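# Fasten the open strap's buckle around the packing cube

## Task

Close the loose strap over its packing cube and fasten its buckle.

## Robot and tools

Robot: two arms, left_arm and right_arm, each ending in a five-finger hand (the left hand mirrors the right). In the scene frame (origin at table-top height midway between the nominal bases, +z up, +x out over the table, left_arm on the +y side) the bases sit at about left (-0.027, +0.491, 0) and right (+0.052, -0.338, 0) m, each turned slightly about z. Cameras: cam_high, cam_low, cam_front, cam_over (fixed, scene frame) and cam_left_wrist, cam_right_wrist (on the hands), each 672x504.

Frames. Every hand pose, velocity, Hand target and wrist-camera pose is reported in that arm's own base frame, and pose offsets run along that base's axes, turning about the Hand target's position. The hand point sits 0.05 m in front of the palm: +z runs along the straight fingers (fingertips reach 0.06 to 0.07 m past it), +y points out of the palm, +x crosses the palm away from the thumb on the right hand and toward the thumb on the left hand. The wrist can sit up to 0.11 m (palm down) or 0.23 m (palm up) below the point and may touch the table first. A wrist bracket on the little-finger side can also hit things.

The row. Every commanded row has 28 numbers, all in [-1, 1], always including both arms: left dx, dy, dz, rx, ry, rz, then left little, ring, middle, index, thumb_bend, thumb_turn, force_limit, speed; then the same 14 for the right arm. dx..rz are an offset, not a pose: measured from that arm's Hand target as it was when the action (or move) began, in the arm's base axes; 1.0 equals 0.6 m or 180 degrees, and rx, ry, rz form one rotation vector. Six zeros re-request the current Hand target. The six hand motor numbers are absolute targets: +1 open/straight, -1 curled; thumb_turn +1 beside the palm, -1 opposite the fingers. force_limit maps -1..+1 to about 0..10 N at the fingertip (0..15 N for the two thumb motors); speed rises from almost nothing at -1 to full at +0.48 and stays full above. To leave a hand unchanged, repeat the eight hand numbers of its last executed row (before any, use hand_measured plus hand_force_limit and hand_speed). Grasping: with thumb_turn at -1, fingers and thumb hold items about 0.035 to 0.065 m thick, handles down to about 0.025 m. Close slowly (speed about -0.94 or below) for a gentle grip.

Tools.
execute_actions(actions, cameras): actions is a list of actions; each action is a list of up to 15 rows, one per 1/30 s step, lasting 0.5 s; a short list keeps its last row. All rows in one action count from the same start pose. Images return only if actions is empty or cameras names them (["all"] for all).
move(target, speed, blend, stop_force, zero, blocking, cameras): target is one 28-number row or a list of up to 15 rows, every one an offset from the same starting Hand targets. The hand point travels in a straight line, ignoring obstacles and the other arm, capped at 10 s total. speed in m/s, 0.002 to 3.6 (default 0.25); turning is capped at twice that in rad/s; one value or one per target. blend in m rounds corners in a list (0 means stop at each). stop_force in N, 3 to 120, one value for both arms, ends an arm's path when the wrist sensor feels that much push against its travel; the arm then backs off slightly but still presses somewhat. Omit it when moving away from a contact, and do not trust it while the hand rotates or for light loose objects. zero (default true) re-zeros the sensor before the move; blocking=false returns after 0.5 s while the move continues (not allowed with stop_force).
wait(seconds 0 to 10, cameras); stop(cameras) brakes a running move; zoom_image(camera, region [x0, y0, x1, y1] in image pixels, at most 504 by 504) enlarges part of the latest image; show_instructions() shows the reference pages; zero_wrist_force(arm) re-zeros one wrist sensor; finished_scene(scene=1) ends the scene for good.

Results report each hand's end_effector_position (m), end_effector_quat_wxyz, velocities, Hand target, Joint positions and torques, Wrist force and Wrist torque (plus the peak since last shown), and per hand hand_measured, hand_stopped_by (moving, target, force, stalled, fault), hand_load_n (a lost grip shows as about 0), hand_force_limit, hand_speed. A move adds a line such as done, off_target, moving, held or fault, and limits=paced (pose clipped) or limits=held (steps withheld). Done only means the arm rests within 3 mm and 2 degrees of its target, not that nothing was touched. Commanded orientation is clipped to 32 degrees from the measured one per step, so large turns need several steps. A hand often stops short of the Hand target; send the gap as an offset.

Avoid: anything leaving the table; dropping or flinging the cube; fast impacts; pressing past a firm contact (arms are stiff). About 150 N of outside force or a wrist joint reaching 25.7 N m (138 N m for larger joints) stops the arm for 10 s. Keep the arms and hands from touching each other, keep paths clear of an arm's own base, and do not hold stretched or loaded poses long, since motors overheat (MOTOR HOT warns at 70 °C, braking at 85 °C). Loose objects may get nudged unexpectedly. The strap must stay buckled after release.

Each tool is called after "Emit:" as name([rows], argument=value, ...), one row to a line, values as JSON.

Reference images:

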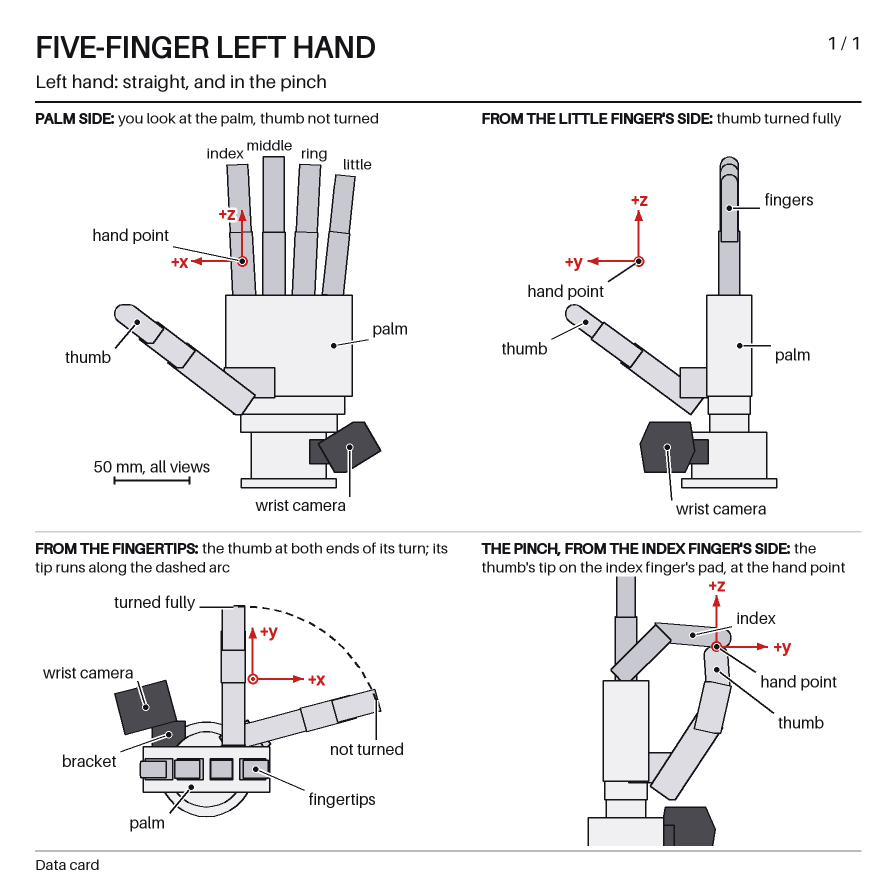

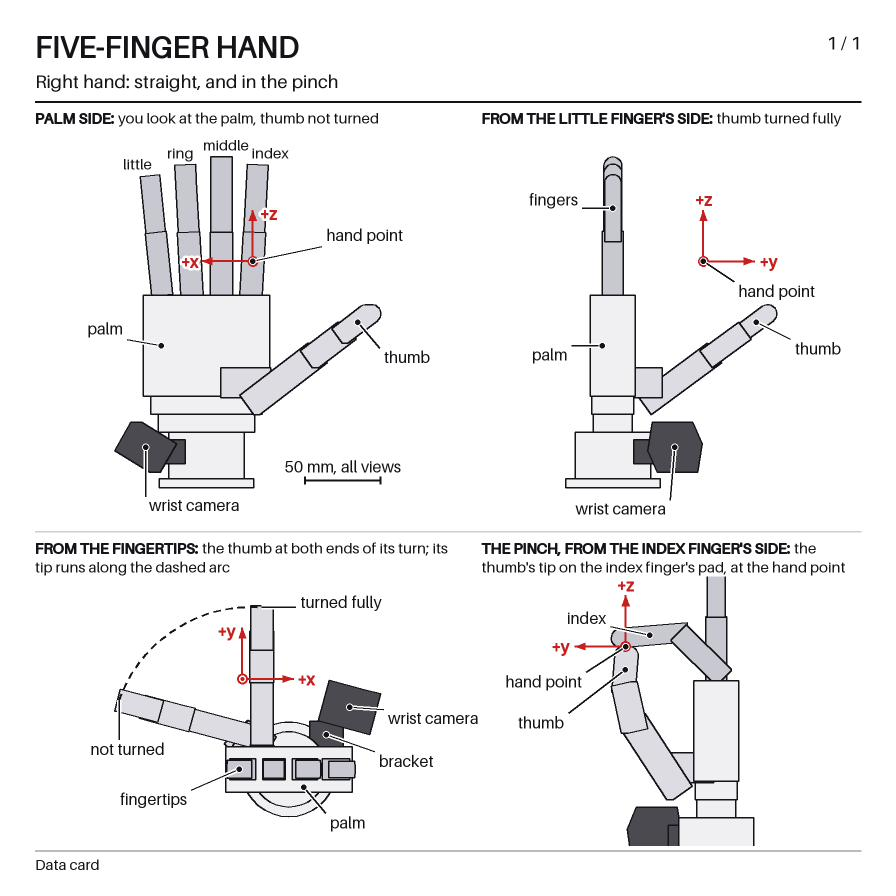

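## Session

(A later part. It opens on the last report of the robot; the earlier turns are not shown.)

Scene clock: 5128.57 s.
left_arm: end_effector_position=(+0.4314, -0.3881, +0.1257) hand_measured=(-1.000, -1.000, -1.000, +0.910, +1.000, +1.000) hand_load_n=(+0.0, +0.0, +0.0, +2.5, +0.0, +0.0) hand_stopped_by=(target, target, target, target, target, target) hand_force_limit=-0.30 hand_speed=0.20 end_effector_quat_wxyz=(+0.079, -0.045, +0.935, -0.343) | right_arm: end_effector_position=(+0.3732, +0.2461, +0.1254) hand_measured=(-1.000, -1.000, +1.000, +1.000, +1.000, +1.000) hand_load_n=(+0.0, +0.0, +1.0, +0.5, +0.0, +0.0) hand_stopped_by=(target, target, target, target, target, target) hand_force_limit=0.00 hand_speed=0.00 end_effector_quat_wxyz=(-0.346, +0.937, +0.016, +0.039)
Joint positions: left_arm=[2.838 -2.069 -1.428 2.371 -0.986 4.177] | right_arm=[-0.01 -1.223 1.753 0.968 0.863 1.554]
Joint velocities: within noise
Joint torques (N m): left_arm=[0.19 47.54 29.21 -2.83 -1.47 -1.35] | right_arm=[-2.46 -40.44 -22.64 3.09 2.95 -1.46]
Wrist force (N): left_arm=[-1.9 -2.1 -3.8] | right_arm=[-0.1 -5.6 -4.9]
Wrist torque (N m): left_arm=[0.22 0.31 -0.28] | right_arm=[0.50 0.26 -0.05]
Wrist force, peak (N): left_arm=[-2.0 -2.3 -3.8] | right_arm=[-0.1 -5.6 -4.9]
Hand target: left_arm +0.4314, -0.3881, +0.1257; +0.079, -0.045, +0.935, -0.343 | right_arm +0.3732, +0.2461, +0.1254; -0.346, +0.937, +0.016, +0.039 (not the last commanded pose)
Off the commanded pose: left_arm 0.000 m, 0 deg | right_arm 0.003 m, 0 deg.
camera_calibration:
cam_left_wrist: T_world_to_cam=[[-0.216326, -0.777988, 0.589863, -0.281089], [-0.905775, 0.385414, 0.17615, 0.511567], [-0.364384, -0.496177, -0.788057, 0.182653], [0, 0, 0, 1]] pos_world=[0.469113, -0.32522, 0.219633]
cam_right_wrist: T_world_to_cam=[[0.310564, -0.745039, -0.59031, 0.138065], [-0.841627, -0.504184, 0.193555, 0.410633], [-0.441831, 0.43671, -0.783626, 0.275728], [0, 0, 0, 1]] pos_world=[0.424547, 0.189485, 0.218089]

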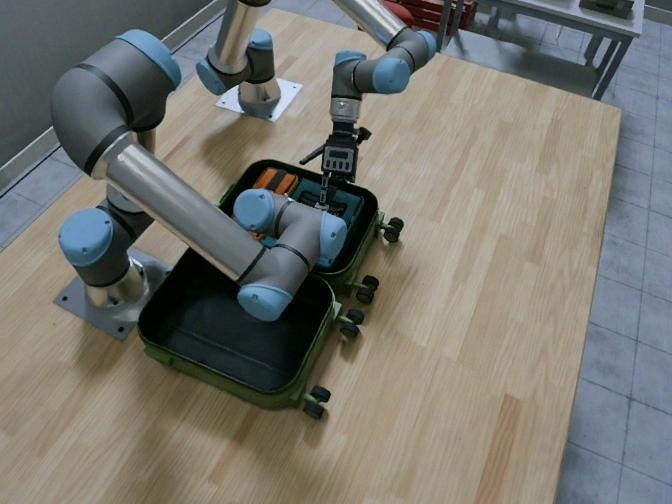

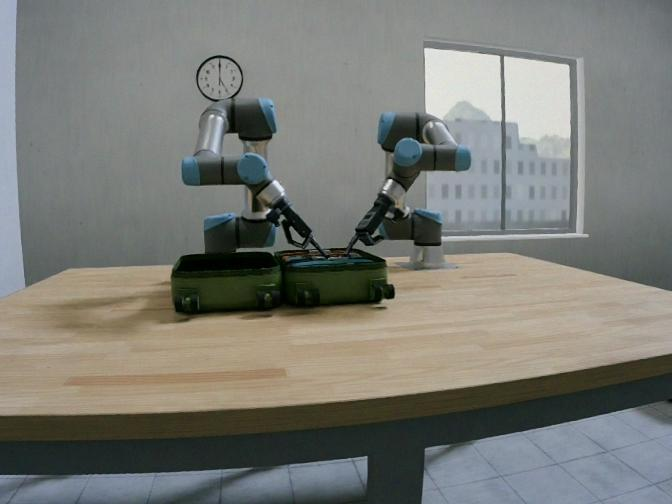

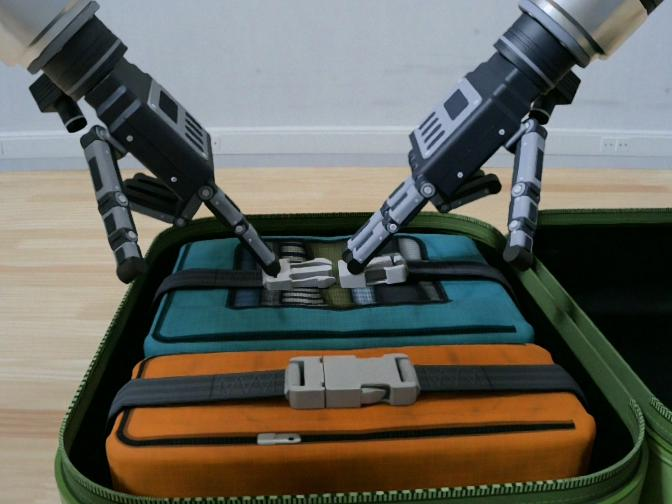

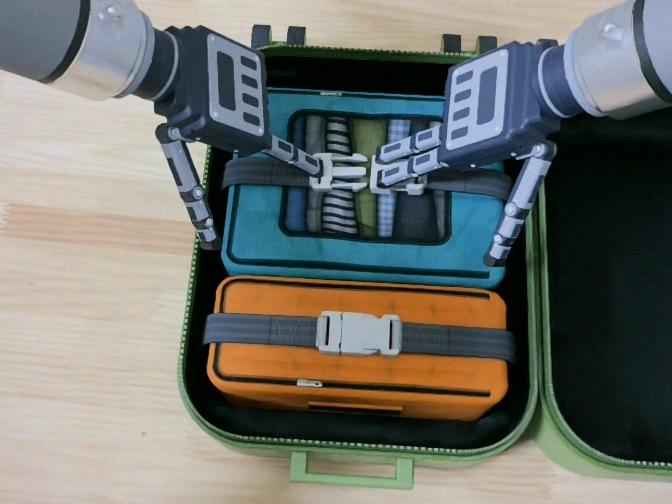

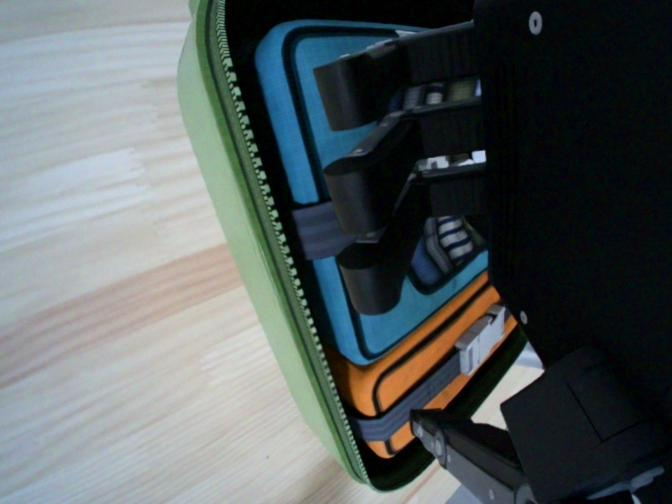

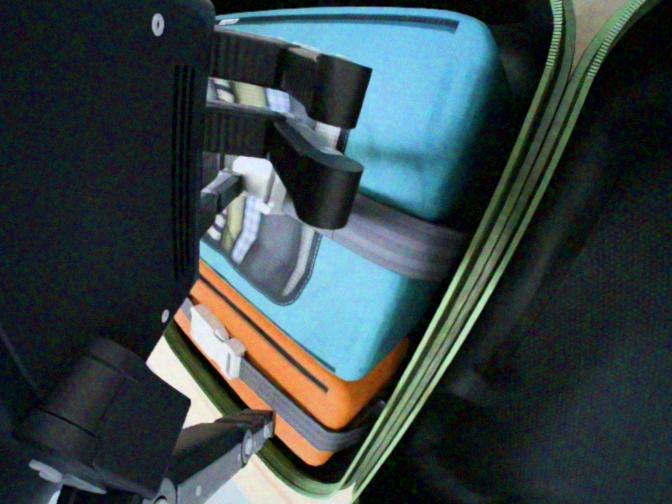

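Emit:
move(target=[0,0,0,0,0,0,-1,-1,-1,0.91,1,1,-0.3,0.2,0.009,-0.0012,0,0,0,0.0139,-1,-1,1,1,1,1,0.0,0.0], speed=0.02, cameras=["cam_front","cam_over"])

Emit:
zoom_image(camera="cam_front", region=[305, 240, 385, 300])

Emit:
zoom_image(camera="cam_over", region=[330, 135, 410, 205])

Scene clock: 5203.73 s.
left_arm: end_effector_position=(+0.4314, -0.3881, +0.1257) hand_measured=(-1.000, -1.000, -1.000, +0.910, +1.000, +1.000) hand_load_n=(+0.0, +0.0, +0.0, +2.5, +0.0, +0.0) hand_stopped_by=(target, target, target, target, target, target) hand_force_limit=-0.30 hand_speed=0.20 end_effector_quat_wxyz=(+0.079, -0.045, +0.935, -0.343) | right_arm: end_effector_position=(+0.3787, +0.2454, +0.1254) hand_measured=(-1.000, -1.000, +1.000, +1.000, +1.000, +1.000) hand_load_n=(+0.0, +0.0, +0.5, +0.5, +0.0, +0.0) hand_stopped_by=(target, target, target, target, target, target) hand_force_limit=0.00 hand_speed=0.00 end_effector_quat_wxyz=(-0.347, +0.937, +0.036, +0.031)
Joint positions: left_arm=[2.838 -2.069 -1.428 2.371 -0.986 4.177] | right_arm=[-0.01 -1.196 1.726 1.006 0.86 1.496]
Joint torques (N m): left_arm=[-0.53 47.81 28.84 -2.96 -1.27 -1.51] | right_arm=[1.29 -41.05 -7.19 -0.22 -1.43 2.25]
Wrist force (N): left_arm=[-1.8 -1.8 -3.3] | right_arm=[-1.4 -3.6 -5.3]
Wrist torque (N m): left_arm=[0.22 0.29 -0.27] | right_arm=[0.55 0.19 -0.08]
Wrist force, peak (N): left_arm=[-2.0 -2.0 -4.0] | right_arm=[-0.1 -5.5 -5.0]
Hand target: left_arm +0.4314, -0.3881, +0.1257; +0.079, -0.045, +0.935, -0.343 | right_arm +0.3786, +0.2454, +0.1254; -0.347, +0.937, +0.036, +0.031
Off the commanded pose: left_arm 0.000 m, 0 deg | right_arm 0.000 m, 0 deg.
move: done
Images, in order (width x height): cam_front 672x504, cam_over 672x504.

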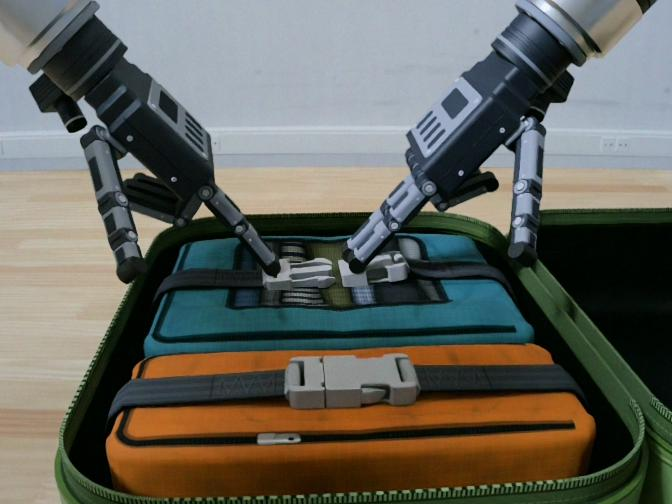

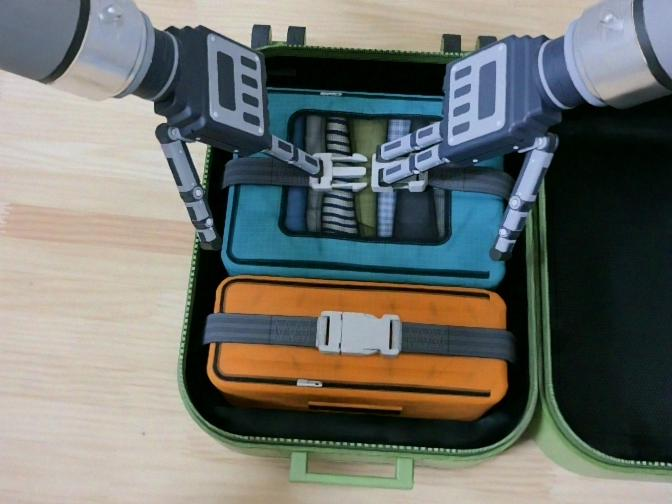

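Scaled by 6.300.

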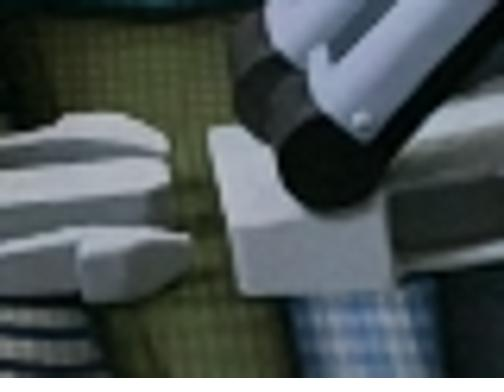

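Scaled by 6.300.

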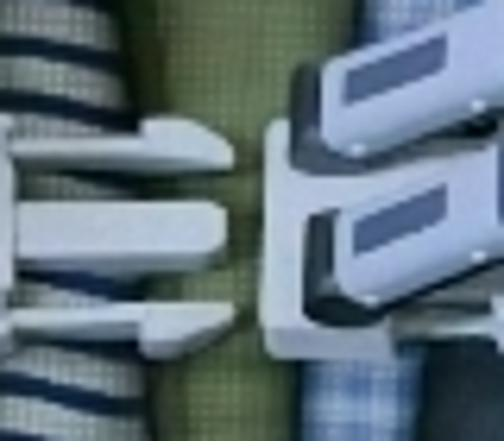

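Emit:
move(target=[0,-0.0133,0,0,0,0,-1,-1,-1,0.91,1,1,-0.3,0.2,0,0,0,0,0,0,-1,-1,1,1,1,1,0.0,0.0], speed=0.01, stop_force=5, cameras=["cam_front","cam_over"])

Emit:
zoom_image(camera="cam_front", region=[305, 240, 385, 300])

Emit:
zoom_image(camera="cam_over", region=[330, 135, 410, 205])

Scene clock: 5227.77 s.
left_arm: end_effector_position=(+0.4314, -0.3951, +0.1257) hand_measured=(-1.000, -1.000, -1.000, +0.910, +1.000, +1.000) hand_load_n=(+0.0, +0.0, +0.0, -1.0, +0.0, +0.0) hand_stopped_by=(target, target, target, target, target, target) hand_force_limit=-0.30 hand_speed=0.20 end_effector_quat_wxyz=(+0.079, -0.045, +0.935, -0.343) | right_arm: end_effector_position=(+0.3786, +0.2454, +0.1254) hand_measured=(-1.000, -1.000, +1.000, +1.000, +1.000, +1.000) hand_load_n=(+0.0, +0.0, +0.5, +0.0, +0.0, +0.0) hand_stopped_by=(target, target, target, target, target, target) hand_force_limit=0.00 hand_speed=0.00 end_effector_quat_wxyz=(-0.347, +0.937, +0.036, +0.031)
Joint positions: left_arm=[2.824 -2.077 -1.414 2.373 -0.992 4.163] | right_arm=[-0.01 -1.196 1.726 1.006 0.86 1.497]
Joint torques (N m): left_arm=[4.63 50.46 7.71 -2.68 3.41 1.91] | right_arm=[4 -41.8 -7.29 0.89 -0.32 2.2]
Wrist force (N): left_arm=[-3.3 0.9 -6.2] | right_arm=[-0.7 -1.7 -5.5]
Wrist torque (N m): left_arm=[0.30 0.27 -0.31] | right_arm=[0.53 0.23 -0.06]
Wrist force, peak (N): left_arm=[-3.4 1.6 -7.6] | right_arm=[-1.6 -4.1 -5.8]
Hand target: left_arm +0.4314, -0.3951, +0.1257; +0.079, -0.045, +0.935, -0.343 (not the last commanded pose) | right_arm +0.3786, +0.2454, +0.1254; -0.347, +0.937, +0.036, +0.031
Off the commanded pose: left_arm 0.001 m, 0 deg | right_arm 0.000 m, 0 deg.
move: contact (left_arm)
Images, in order (width x height): cam_front 672x504, cam_over 672x504.

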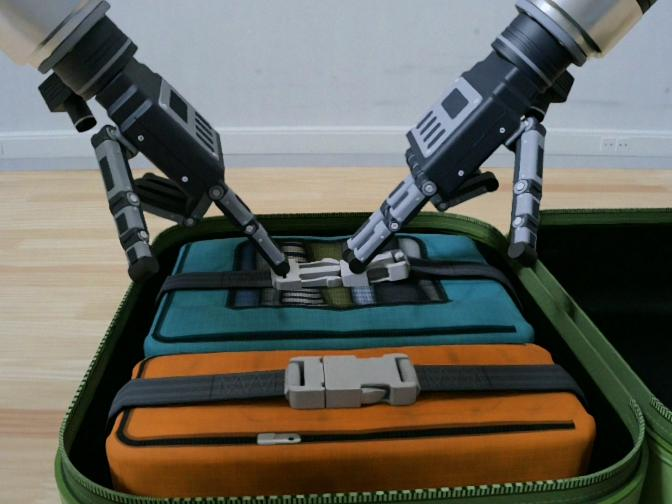

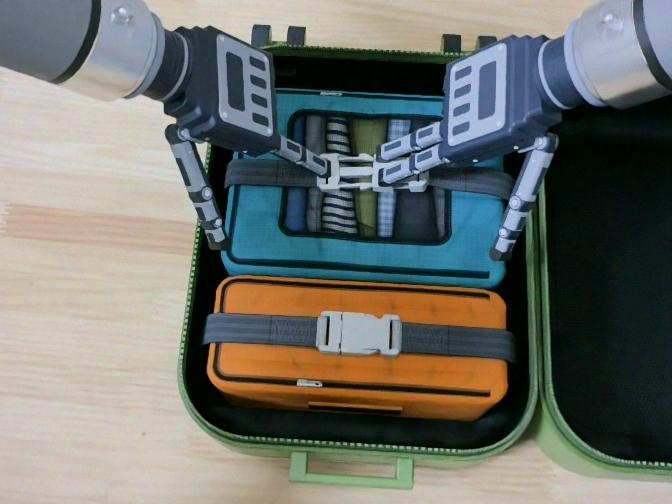

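Scaled by 6.300.

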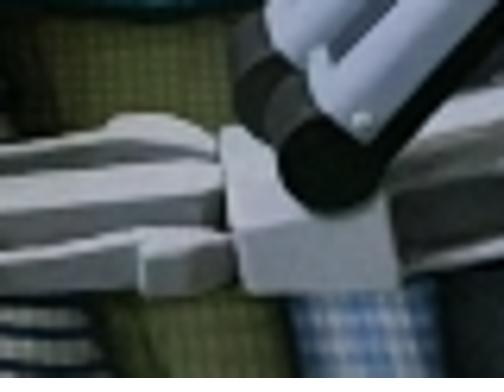

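Scaled by 6.300.

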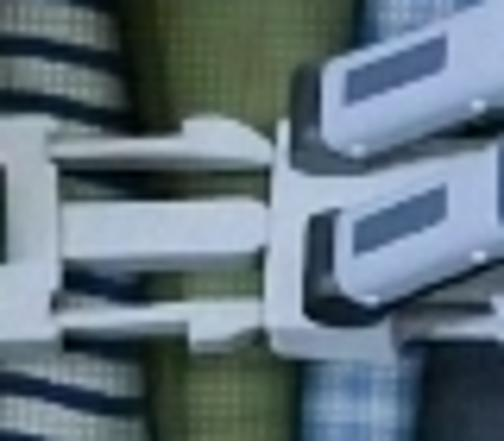

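Emit:
zoom_image(camera="cam_front", region=[322, 256, 362, 290])

Emit:
zoom_image(camera="cam_over", region=[350, 148, 390, 198])

Scaled by 12.600.

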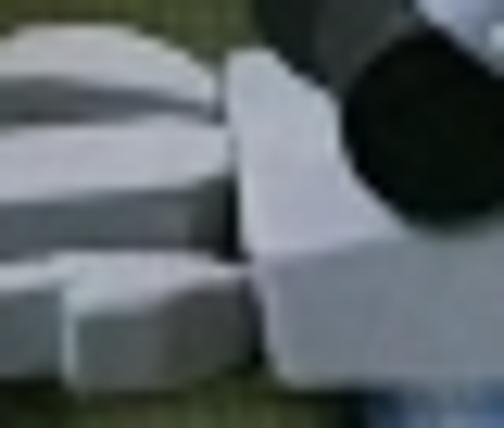

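Scaled by 10.080.

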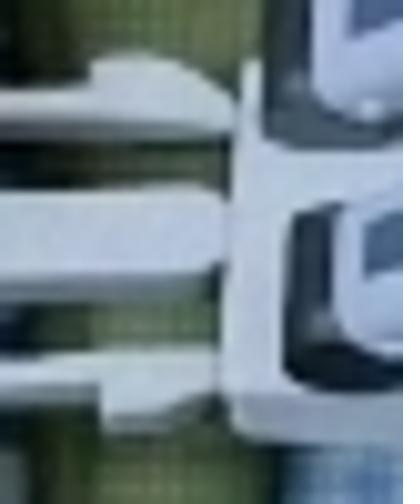

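Emit:
zoom_image(camera="cam_front", region=[260, 250, 320, 300])

Emit:
zoom_image(camera="cam_over", region=[300, 140, 370, 200])

Scaled by 8.400.

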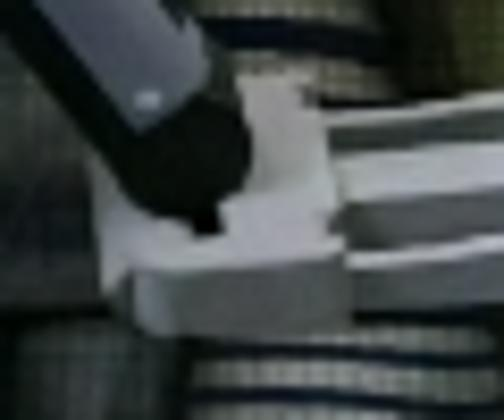

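Scaled by 7.200.

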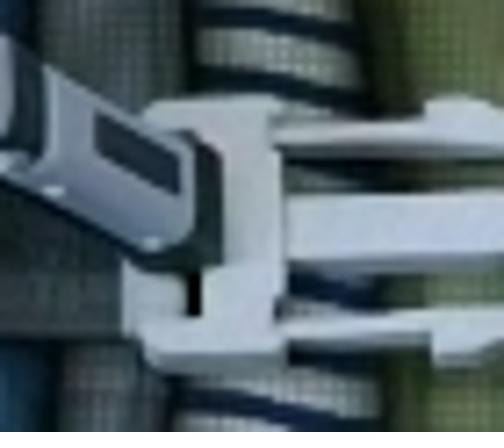

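Emit:
move([
  [0,0.005,0,0,0,0,-1,-1,-1,0.91,1,1,-0.3,0.2,0,0,0,0,0,0,-1,-1,1,1,1,1,0.0,0.0],
  [0,0.005,0,0,0,0,-1,-1,-1,0.91,1,1,-0.3,0.2,0.009,-0.001,-0.0017,0,-0.0278,0.0194,-1,-1,1,1,1,1,0.0,0.0],
], speed=0.02, cameras=["cam_front","cam_over"])

Emit:
zoom_image(camera="cam_front", region=[305, 240, 385, 300])

Emit:
zoom_image(camera="cam_over", region=[330, 135, 410, 205])

Scene clock: 5320.70 s.
left_arm: end_effector_position=(+0.4314, -0.3921, +0.1257) hand_measured=(-1.000, -1.000, -1.000, +0.910, +1.000, +1.000) hand_load_n=(+0.0, +0.0, +0.5, +2.5, +0.0, +0.0) hand_stopped_by=(target, target, target, target, target, target) hand_force_limit=-0.30 hand_speed=0.20 end_effector_quat_wxyz=(+0.079, -0.045, +0.935, -0.343) | right_arm: end_effector_position=(+0.3841, +0.2448, +0.1243) hand_measured=(-1.000, -1.000, +1.000, +1.000, +1.000, +1.000) hand_load_n=(+0.0, +0.0, +0.5, +0.5, +0.0, -0.5) hand_stopped_by=(target, target, target, target, target, target) hand_force_limit=0.00 hand_speed=0.00 end_effector_quat_wxyz=(-0.346, +0.933, +0.080, +0.062)
Joint positions: left_arm=[2.83 -2.073 -1.42 2.372 -0.989 4.169] | right_arm=[-0.01 -1.217 1.746 0.972 0.856 1.416]
Joint torques (N m): left_arm=[-2.39 26.73 29.1 -0.13 -2.3 -1.31] | right_arm=[-7.1 -33.69 -12.35 1.16 -1.19 1.39]
Wrist force (N): left_arm=[-2.1 -1.4 -2.3] | right_arm=[-1.6 -4.4 -5.9]
Wrist torque (N m): left_arm=[0.16 0.29 -0.28] | right_arm=[0.60 0.25 -0.09]
Wrist force, peak (N): left_arm=[-3.1 0.8 -6.7] | right_arm=[-1.3 -4.9 -6.3]
Hand target: left_arm +0.4314, -0.3921, +0.1257; +0.079, -0.045, +0.935, -0.343 | right_arm +0.3840, +0.2448, +0.1243; -0.346, +0.933, +0.080, +0.061
Off the commanded pose: left_arm 0.000 m, 0 deg | right_arm 0.000 m, 0 deg.
move: done
Images, in order (width x height): cam_front 672x504, cam_over 672x504.

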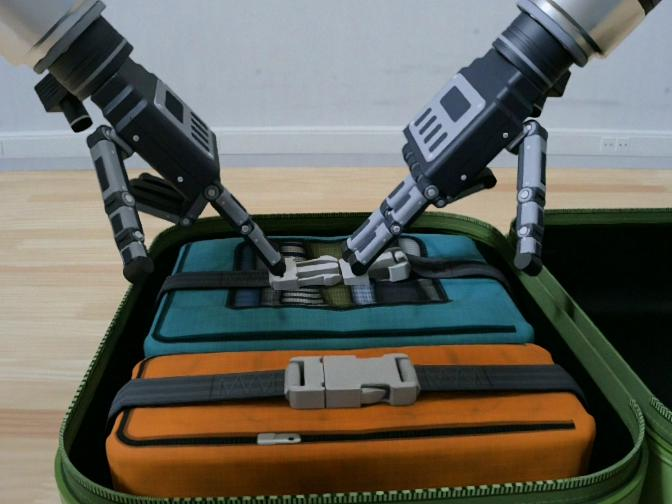

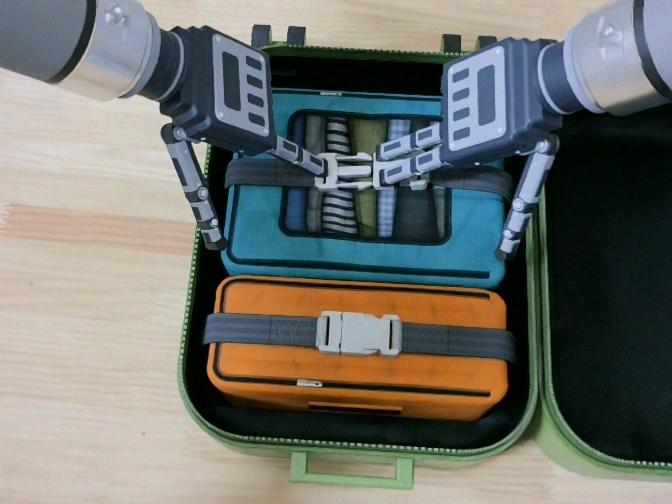

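Scaled by 6.300.

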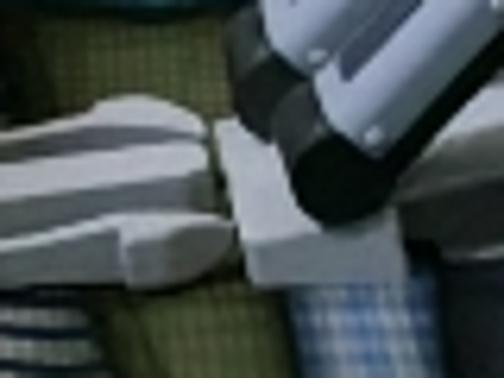

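Scaled by 6.300.

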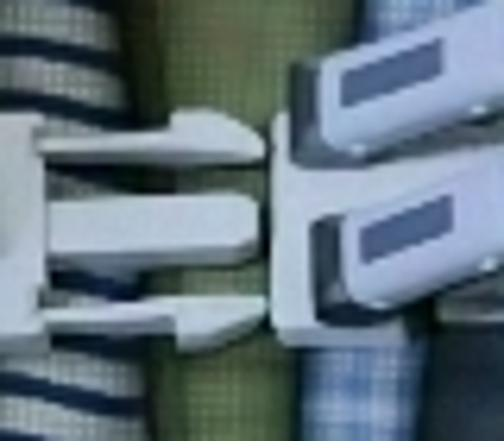

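Emit:
move(target=[0,0,0,0,0,0,-1,-1,-1,0.91,1,1,-0.3,0.2,0,0,0.0022,0,-0.0167,0,-1,-1,1,1,1,1,0.0,0.0], speed=0.01, cameras=["cam_front","cam_over"])

Emit:
zoom_image(camera="cam_front", region=[305, 240, 385, 300])

Emit:
zoom_image(camera="cam_over", region=[330, 135, 410, 205])

Scene clock: 5390.13 s.
left_arm: end_effector_position=(+0.4314, -0.3921, +0.1257) hand_measured=(-1.000, -1.000, -1.000, +0.910, +1.000, +1.000) hand_load_n=(+0.0, +0.5, +0.0, +2.5, +0.0, +0.0) hand_stopped_by=(target, target, target, target, target, target) hand_force_limit=-0.30 hand_speed=0.20 end_effector_quat_wxyz=(+0.079, -0.045, +0.935, -0.343) | right_arm: end_effector_position=(+0.3840, +0.2448, +0.1257) hand_measured=(-1.000, -1.000, +1.000, +1.000, +1.000, +1.000) hand_load_n=(+0.0, +0.0, +0.0, +0.5, +0.0, +0.0) hand_stopped_by=(target, target, target, target, target, target) hand_force_limit=0.00 hand_speed=0.00 end_effector_quat_wxyz=(-0.343, +0.931, +0.089, +0.086)
Joint positions: left_arm=[2.83 -2.073 -1.42 2.372 -0.989 4.169] | right_arm=[-0.011 -1.251 1.775 0.924 0.856 1.416]
Joint torques (N m): left_arm=[-2.83 25.65 25.7 -0.21 -1.67 -0.56] | right_arm=[-7.2 -30.28 -14.02 1.43 -2.06 -2.01]
Wrist force (N): left_arm=[-2.2 -1.5 -2.4] | right_arm=[-1.3 -2.3 -4.3]
Wrist torque (N m): left_arm=[0.17 0.30 -0.29] | right_arm=[0.42 0.22 -0.06]
Wrist force, peak (N): left_arm=[-2.1 -1.9 -2.7] | right_arm=[-1.1 -4.9 -6.3]
Hand target: left_arm +0.4314, -0.3921, +0.1257; +0.079, -0.045, +0.935, -0.343 | right_arm +0.3840, +0.2448, +0.1257; -0.343, +0.931, +0.089, +0.086
Off the commanded pose: left_arm 0.000 m, 0 deg | right_arm 0.000 m, 0 deg.
move: done
Images, in order (width x height): cam_front 672x504, cam_over 672x504.

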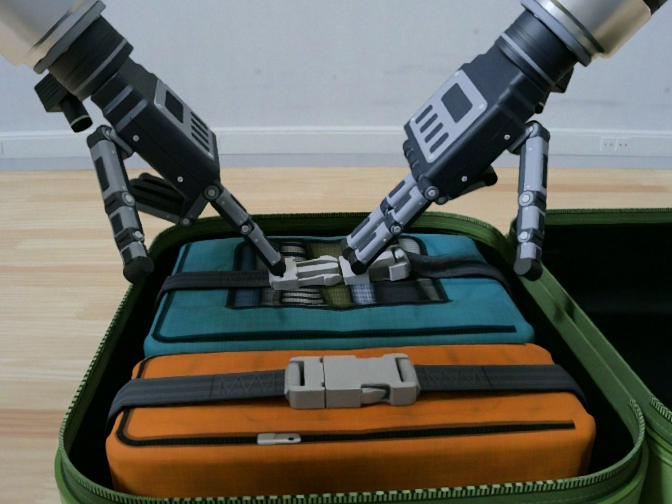

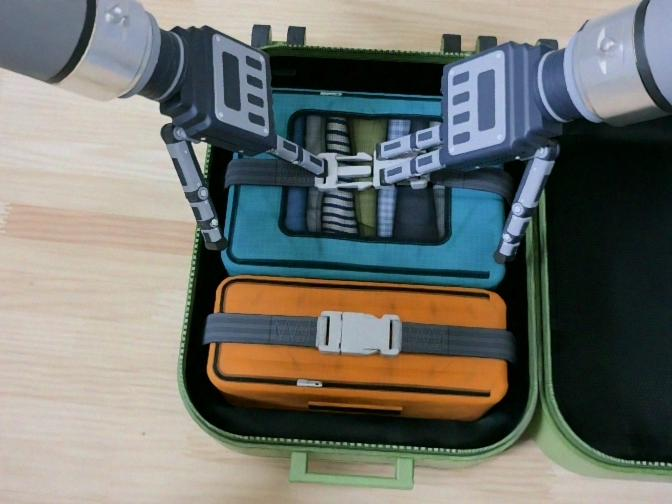

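Scaled by 6.300.

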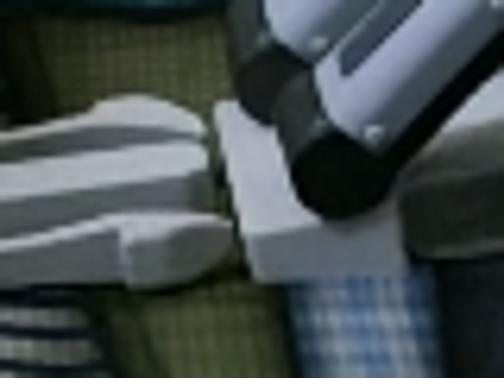

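Scaled by 6.300.

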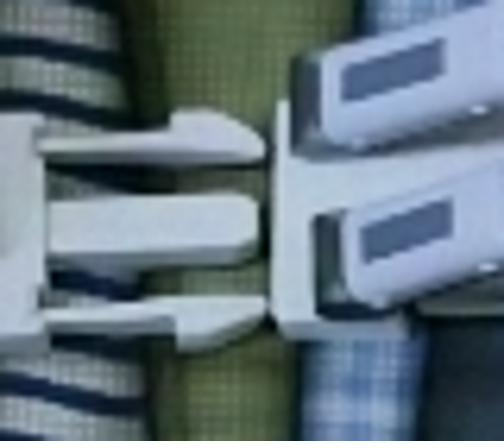

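Emit:
zoom_image(camera="cam_front", region=[335, 250, 385, 290])

Emit:
zoom_image(camera="cam_front", region=[300, 250, 350, 290])

Scaled by 10.080.

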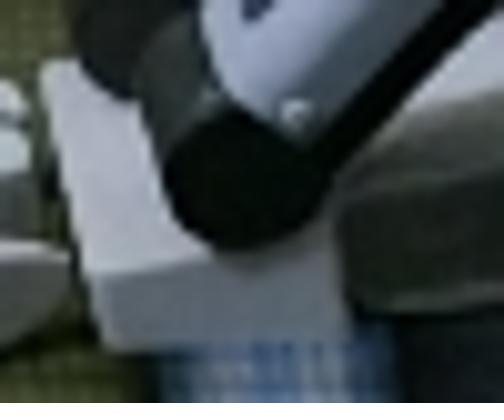

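Scaled by 10.080.

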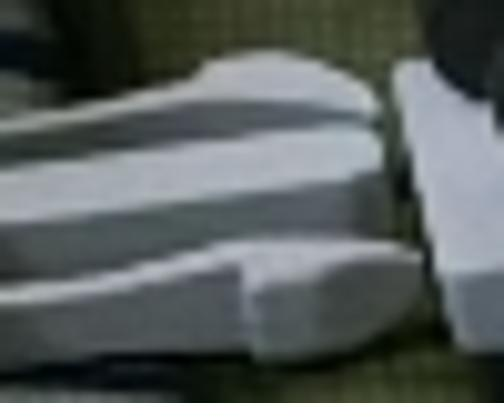

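Emit:
move(target=[0,0,0,0,0,0,-1,-1,-1,0.91,1,1,-0.3,0.2,-0.002,0,0.0028,0,-0.0167,0,-1,-1,1,1,1,1,0.0,0.0], speed=0.01, cameras=["cam_front","cam_over"])

Emit:
zoom_image(camera="cam_front", region=[305, 240, 385, 300])

Emit:
zoom_image(camera="cam_over", region=[330, 135, 410, 205])

Scene clock: 5453.53 s.
left_arm: end_effector_position=(+0.4314, -0.3921, +0.1257) hand_measured=(-1.000, -1.000, -1.000, +0.910, +1.000, +1.000) hand_load_n=(+0.0, +0.0, +0.5, +2.5, +0.0, +0.0) hand_stopped_by=(target, target, target, target, target, target) hand_force_limit=-0.30 hand_speed=0.20 end_effector_quat_wxyz=(+0.079, -0.045, +0.935, -0.343) | right_arm: end_effector_position=(+0.3828, +0.2448, +0.1274) hand_measured=(-1.000, -1.000, +1.000, +1.000, +1.000, +1.000) hand_load_n=(+0.0, +0.0, +0.0, +0.5, +0.0, -0.5) hand_stopped_by=(target, target, target, target, target, target) hand_force_limit=0.00 hand_speed=0.00 end_effector_quat_wxyz=(-0.341, +0.928, +0.098, +0.110)
Joint positions: left_arm=[2.83 -2.073 -1.42 2.372 -0.989 4.169] | right_arm=[-0.011 -1.288 1.808 0.876 0.855 1.415]
Joint torques (N m): left_arm=[-1.09 26.46 22.55 -0.2 -0.92 0.63] | right_arm=[-6.37 -29.18 -15.14 1.84 -2.61 -1.91]
Wrist force (N): left_arm=[-2.0 -1.8 -2.5] | right_arm=[-1.2 0.2 -2.9]
Wrist torque (N m): left_arm=[0.15 0.26 -0.27] | right_arm=[0.33 0.23 -0.03]
Wrist force, peak (N): left_arm=[-2.2 -1.9 -2.7] | right_arm=[-1.5 -2.4 -4.7]
Hand target: left_arm +0.4314, -0.3921, +0.1257; +0.079, -0.045, +0.935, -0.343 | right_arm +0.3828, +0.2448, +0.1273; -0.341, +0.928, +0.098, +0.110
Off the commanded pose: left_arm 0.000 m, 0 deg | right_arm 0.000 m, 0 deg.
move: done
Images, in order (width x height): cam_front 672x504, cam_over 672x504.

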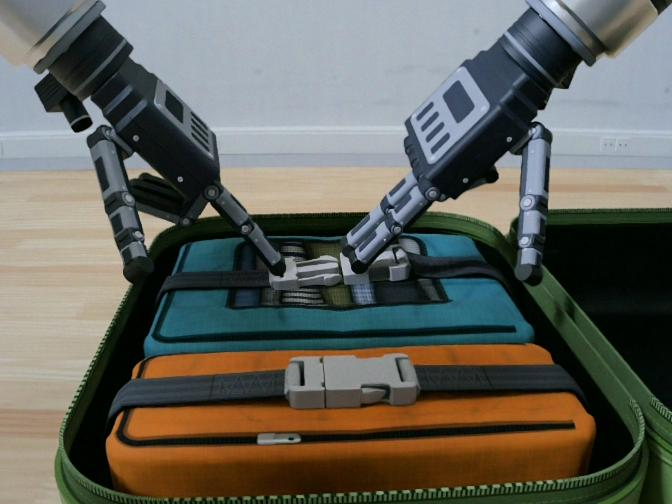

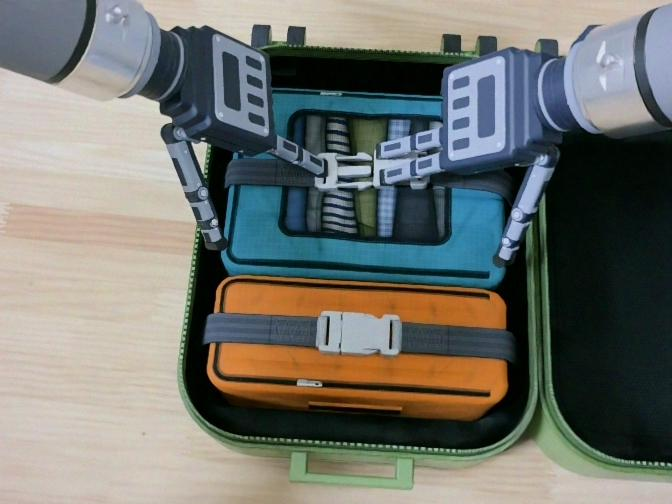

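Scaled by 6.300.

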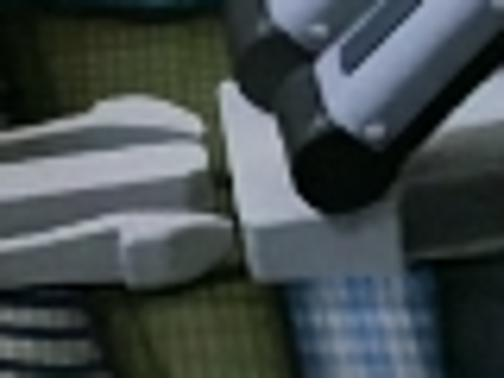

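Scaled by 6.300.

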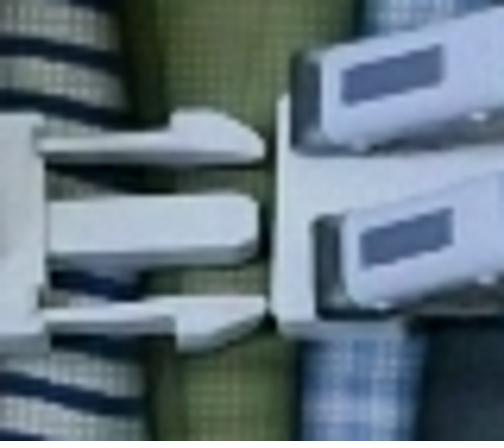

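Emit:
move(target=[0,0,0,0,0,0,-1,-1,-1,0.91,1,1,-0.3,0.2,-0.002,0,0.0018,0,0,0,-1,-1,1,1,1,1,0.0,0.0], speed=0.01, cameras=["cam_front","cam_over"])

Emit:
zoom_image(camera="cam_front", region=[322, 250, 362, 290])

Emit:
zoom_image(camera="cam_over", region=[345, 140, 395, 190])

Scene clock: 5463.50 s.
left_arm: end_effector_position=(+0.4314, -0.3921, +0.1257) hand_measured=(-1.000, -1.000, -1.000, +0.910, +1.000, +1.000) hand_load_n=(+0.0, +0.0, +0.0, +2.0, +0.0, +0.0) hand_stopped_by=(target, target, target, target, target, target) hand_force_limit=-0.30 hand_speed=0.20 end_effector_quat_wxyz=(+0.079, -0.045, +0.935, -0.343) | right_arm: end_effector_position=(+0.3816, +0.2448, +0.1284) hand_measured=(-1.000, -1.000, +1.000, +1.000, +1.000, +1.000) hand_load_n=(+0.0, +0.0, +0.0, +0.0, +0.0, +0.0) hand_stopped_by=(target, target, target, target, target, target) hand_force_limit=0.00 hand_speed=0.00 end_effector_quat_wxyz=(-0.341, +0.928, +0.098, +0.110)
Joint positions: left_arm=[2.83 -2.073 -1.42 2.372 -0.989 4.169] | right_arm=[-0.011 -1.292 1.81 0.879 0.855 1.415]
Joint torques (N m): left_arm=[-0.69 25.59 21.8 -0.17 -0.55 1.03] | right_arm=[-6.63 -33.95 -10.07 3.64 -2.51 -1.84]
Wrist force (N): left_arm=[-1.9 -1.4 -2.0] | right_arm=[-0.9 1.4 -1.3]
Wrist torque (N m): left_arm=[0.15 0.27 -0.28] | right_arm=[0.24 0.26 0.00]
Wrist force, peak (N): left_arm=[-2.3 -1.8 -2.7] | right_arm=[-1.4 0.0 -3.1]
Hand target: left_arm +0.4314, -0.3921, +0.1257; +0.079, -0.045, +0.935, -0.343 | right_arm +0.3816, +0.2448, +0.1284; -0.341, +0.928, +0.098, +0.110
Off the commanded pose: left_arm 0.000 m, 0 deg | right_arm 0.000 m, 0 deg.
move: done
Images, in order (width x height): cam_front 672x504, cam_over 672x504.

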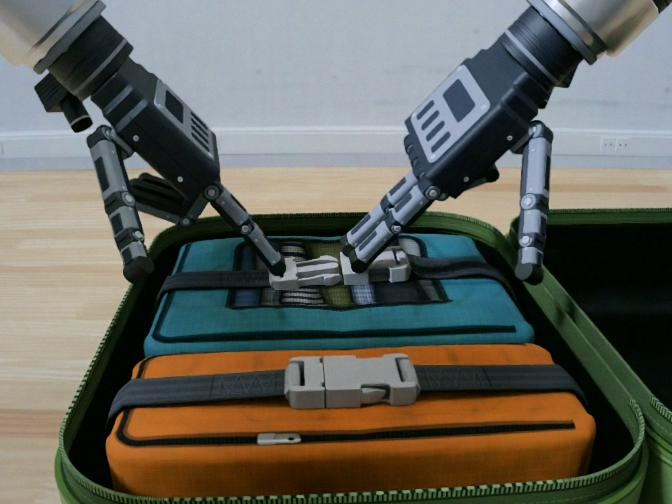

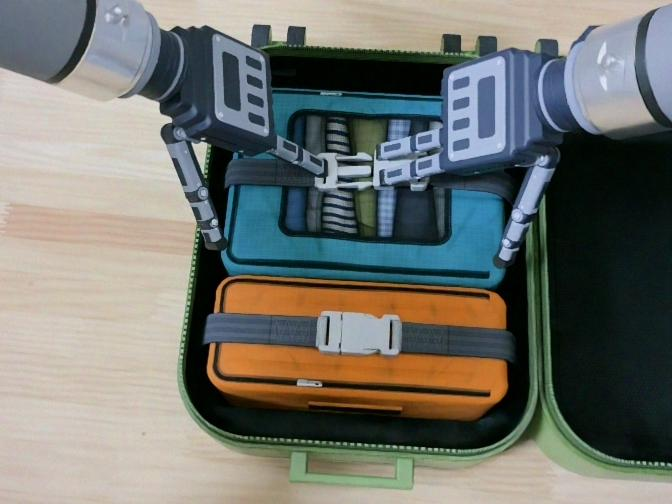

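Scaled by 12.600.

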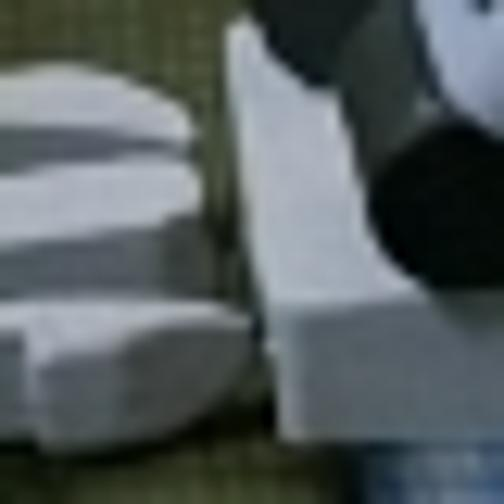

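Scaled by 10.080.

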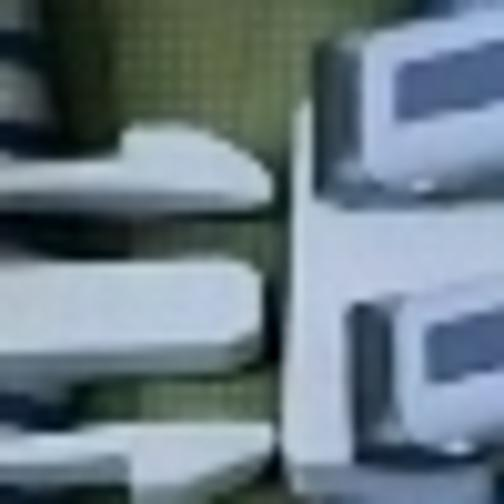

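Emit:
move(target=[0,-0.01,0,0,0,0,-1,-1,-1,0.91,1,1,-0.3,0.2,0,0,0,0,0,0,-1,-1,1,1,1,1,0.0,0.0], speed=0.01, stop_force=3.5, cameras=["cam_front","cam_over"])

Emit:
zoom_image(camera="cam_front", region=[322, 250, 362, 290])

Emit:
zoom_image(camera="cam_over", region=[345, 140, 395, 190])

Scene clock: 5479.90 s.
left_arm: end_effector_position=(+0.4315, -0.3958, +0.1257) hand_measured=(-1.000, -1.000, -1.000, +0.910, +1.000, +1.000) hand_load_n=(+0.0, +0.0, +0.0, +0.0, +0.0, +0.0) hand_stopped_by=(target, target, target, target, target, target) hand_force_limit=-0.30 hand_speed=0.20 end_effector_quat_wxyz=(+0.079, -0.045, +0.935, -0.343) | right_arm: end_effector_position=(+0.3816, +0.2448, +0.1284) hand_measured=(-1.000, -1.000, +1.000, +1.000, +1.000, +1.000) hand_load_n=(+0.0, +0.0, +0.0, +0.0, +0.0, +0.0) hand_stopped_by=(target, target, target, target, target, target) hand_force_limit=0.00 hand_speed=0.00 end_effector_quat_wxyz=(-0.341, +0.928, +0.098, +0.110)
Joint positions: left_arm=[2.823 -2.077 -1.413 2.373 -0.992 4.161] | right_arm=[-0.011 -1.292 1.81 0.878 0.855 1.415]
Joint torques (N m): left_arm=[5.24 50.75 6.52 -2.87 3.5 1.78] | right_arm=[-5.89 -18.33 -24.07 0.67 -2.67 -2.04]
Wrist force (N): left_arm=[-2.9 0.3 -4.7] | right_arm=[-1.1 1.1 -1.9]
Wrist torque (N m): left_arm=[0.23 0.24 -0.28] | right_arm=[0.24 0.23 -0.02]
Wrist force, peak (N): left_arm=[-3.0 0.3 -5.3] | right_arm=[-1.3 1.4 -1.9]
Hand target: left_arm +0.4315, -0.3958, +0.1257; +0.079, -0.045, +0.935, -0.343 (not the last commanded pose) | right_arm +0.3816, +0.2448, +0.1284; -0.341, +0.928, +0.098, +0.110
Off the commanded pose: left_arm 0.002 m, 0 deg | right_arm 0.000 m, 0 deg.
move: contact (left_arm)
Images, in order (width x height): cam_front 672x504, cam_over 672x504.

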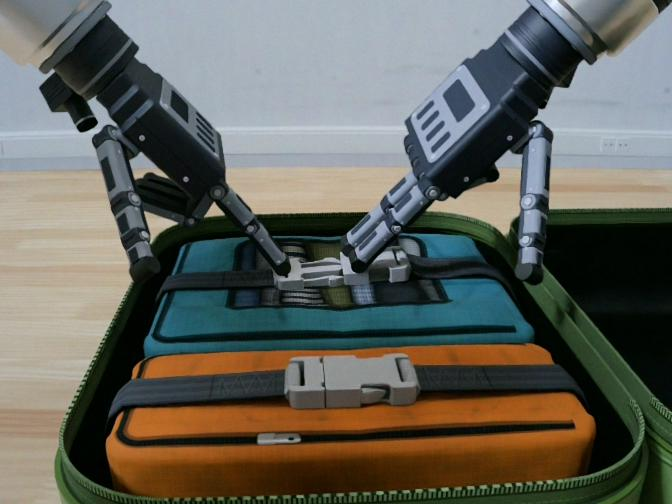

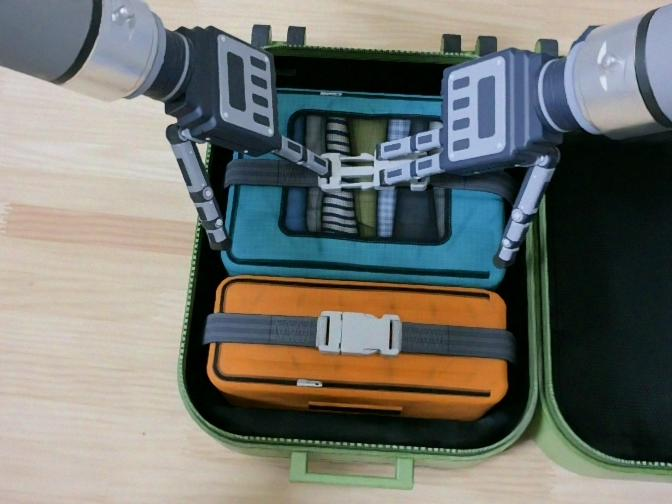

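Scaled by 12.600.

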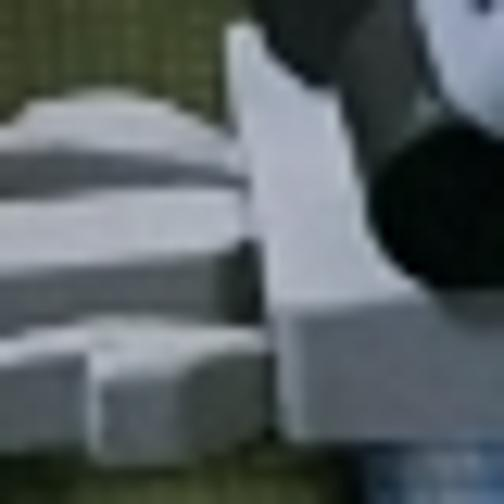

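Scaled by 10.080.

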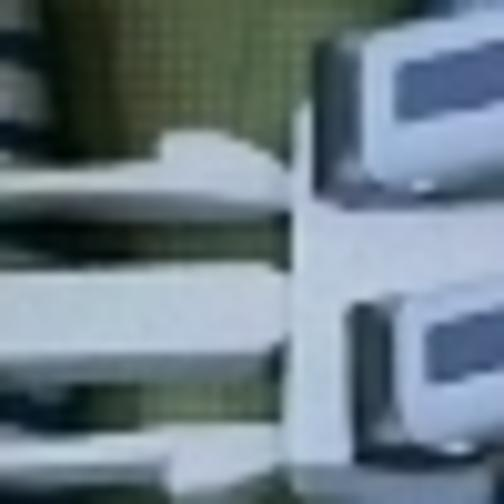

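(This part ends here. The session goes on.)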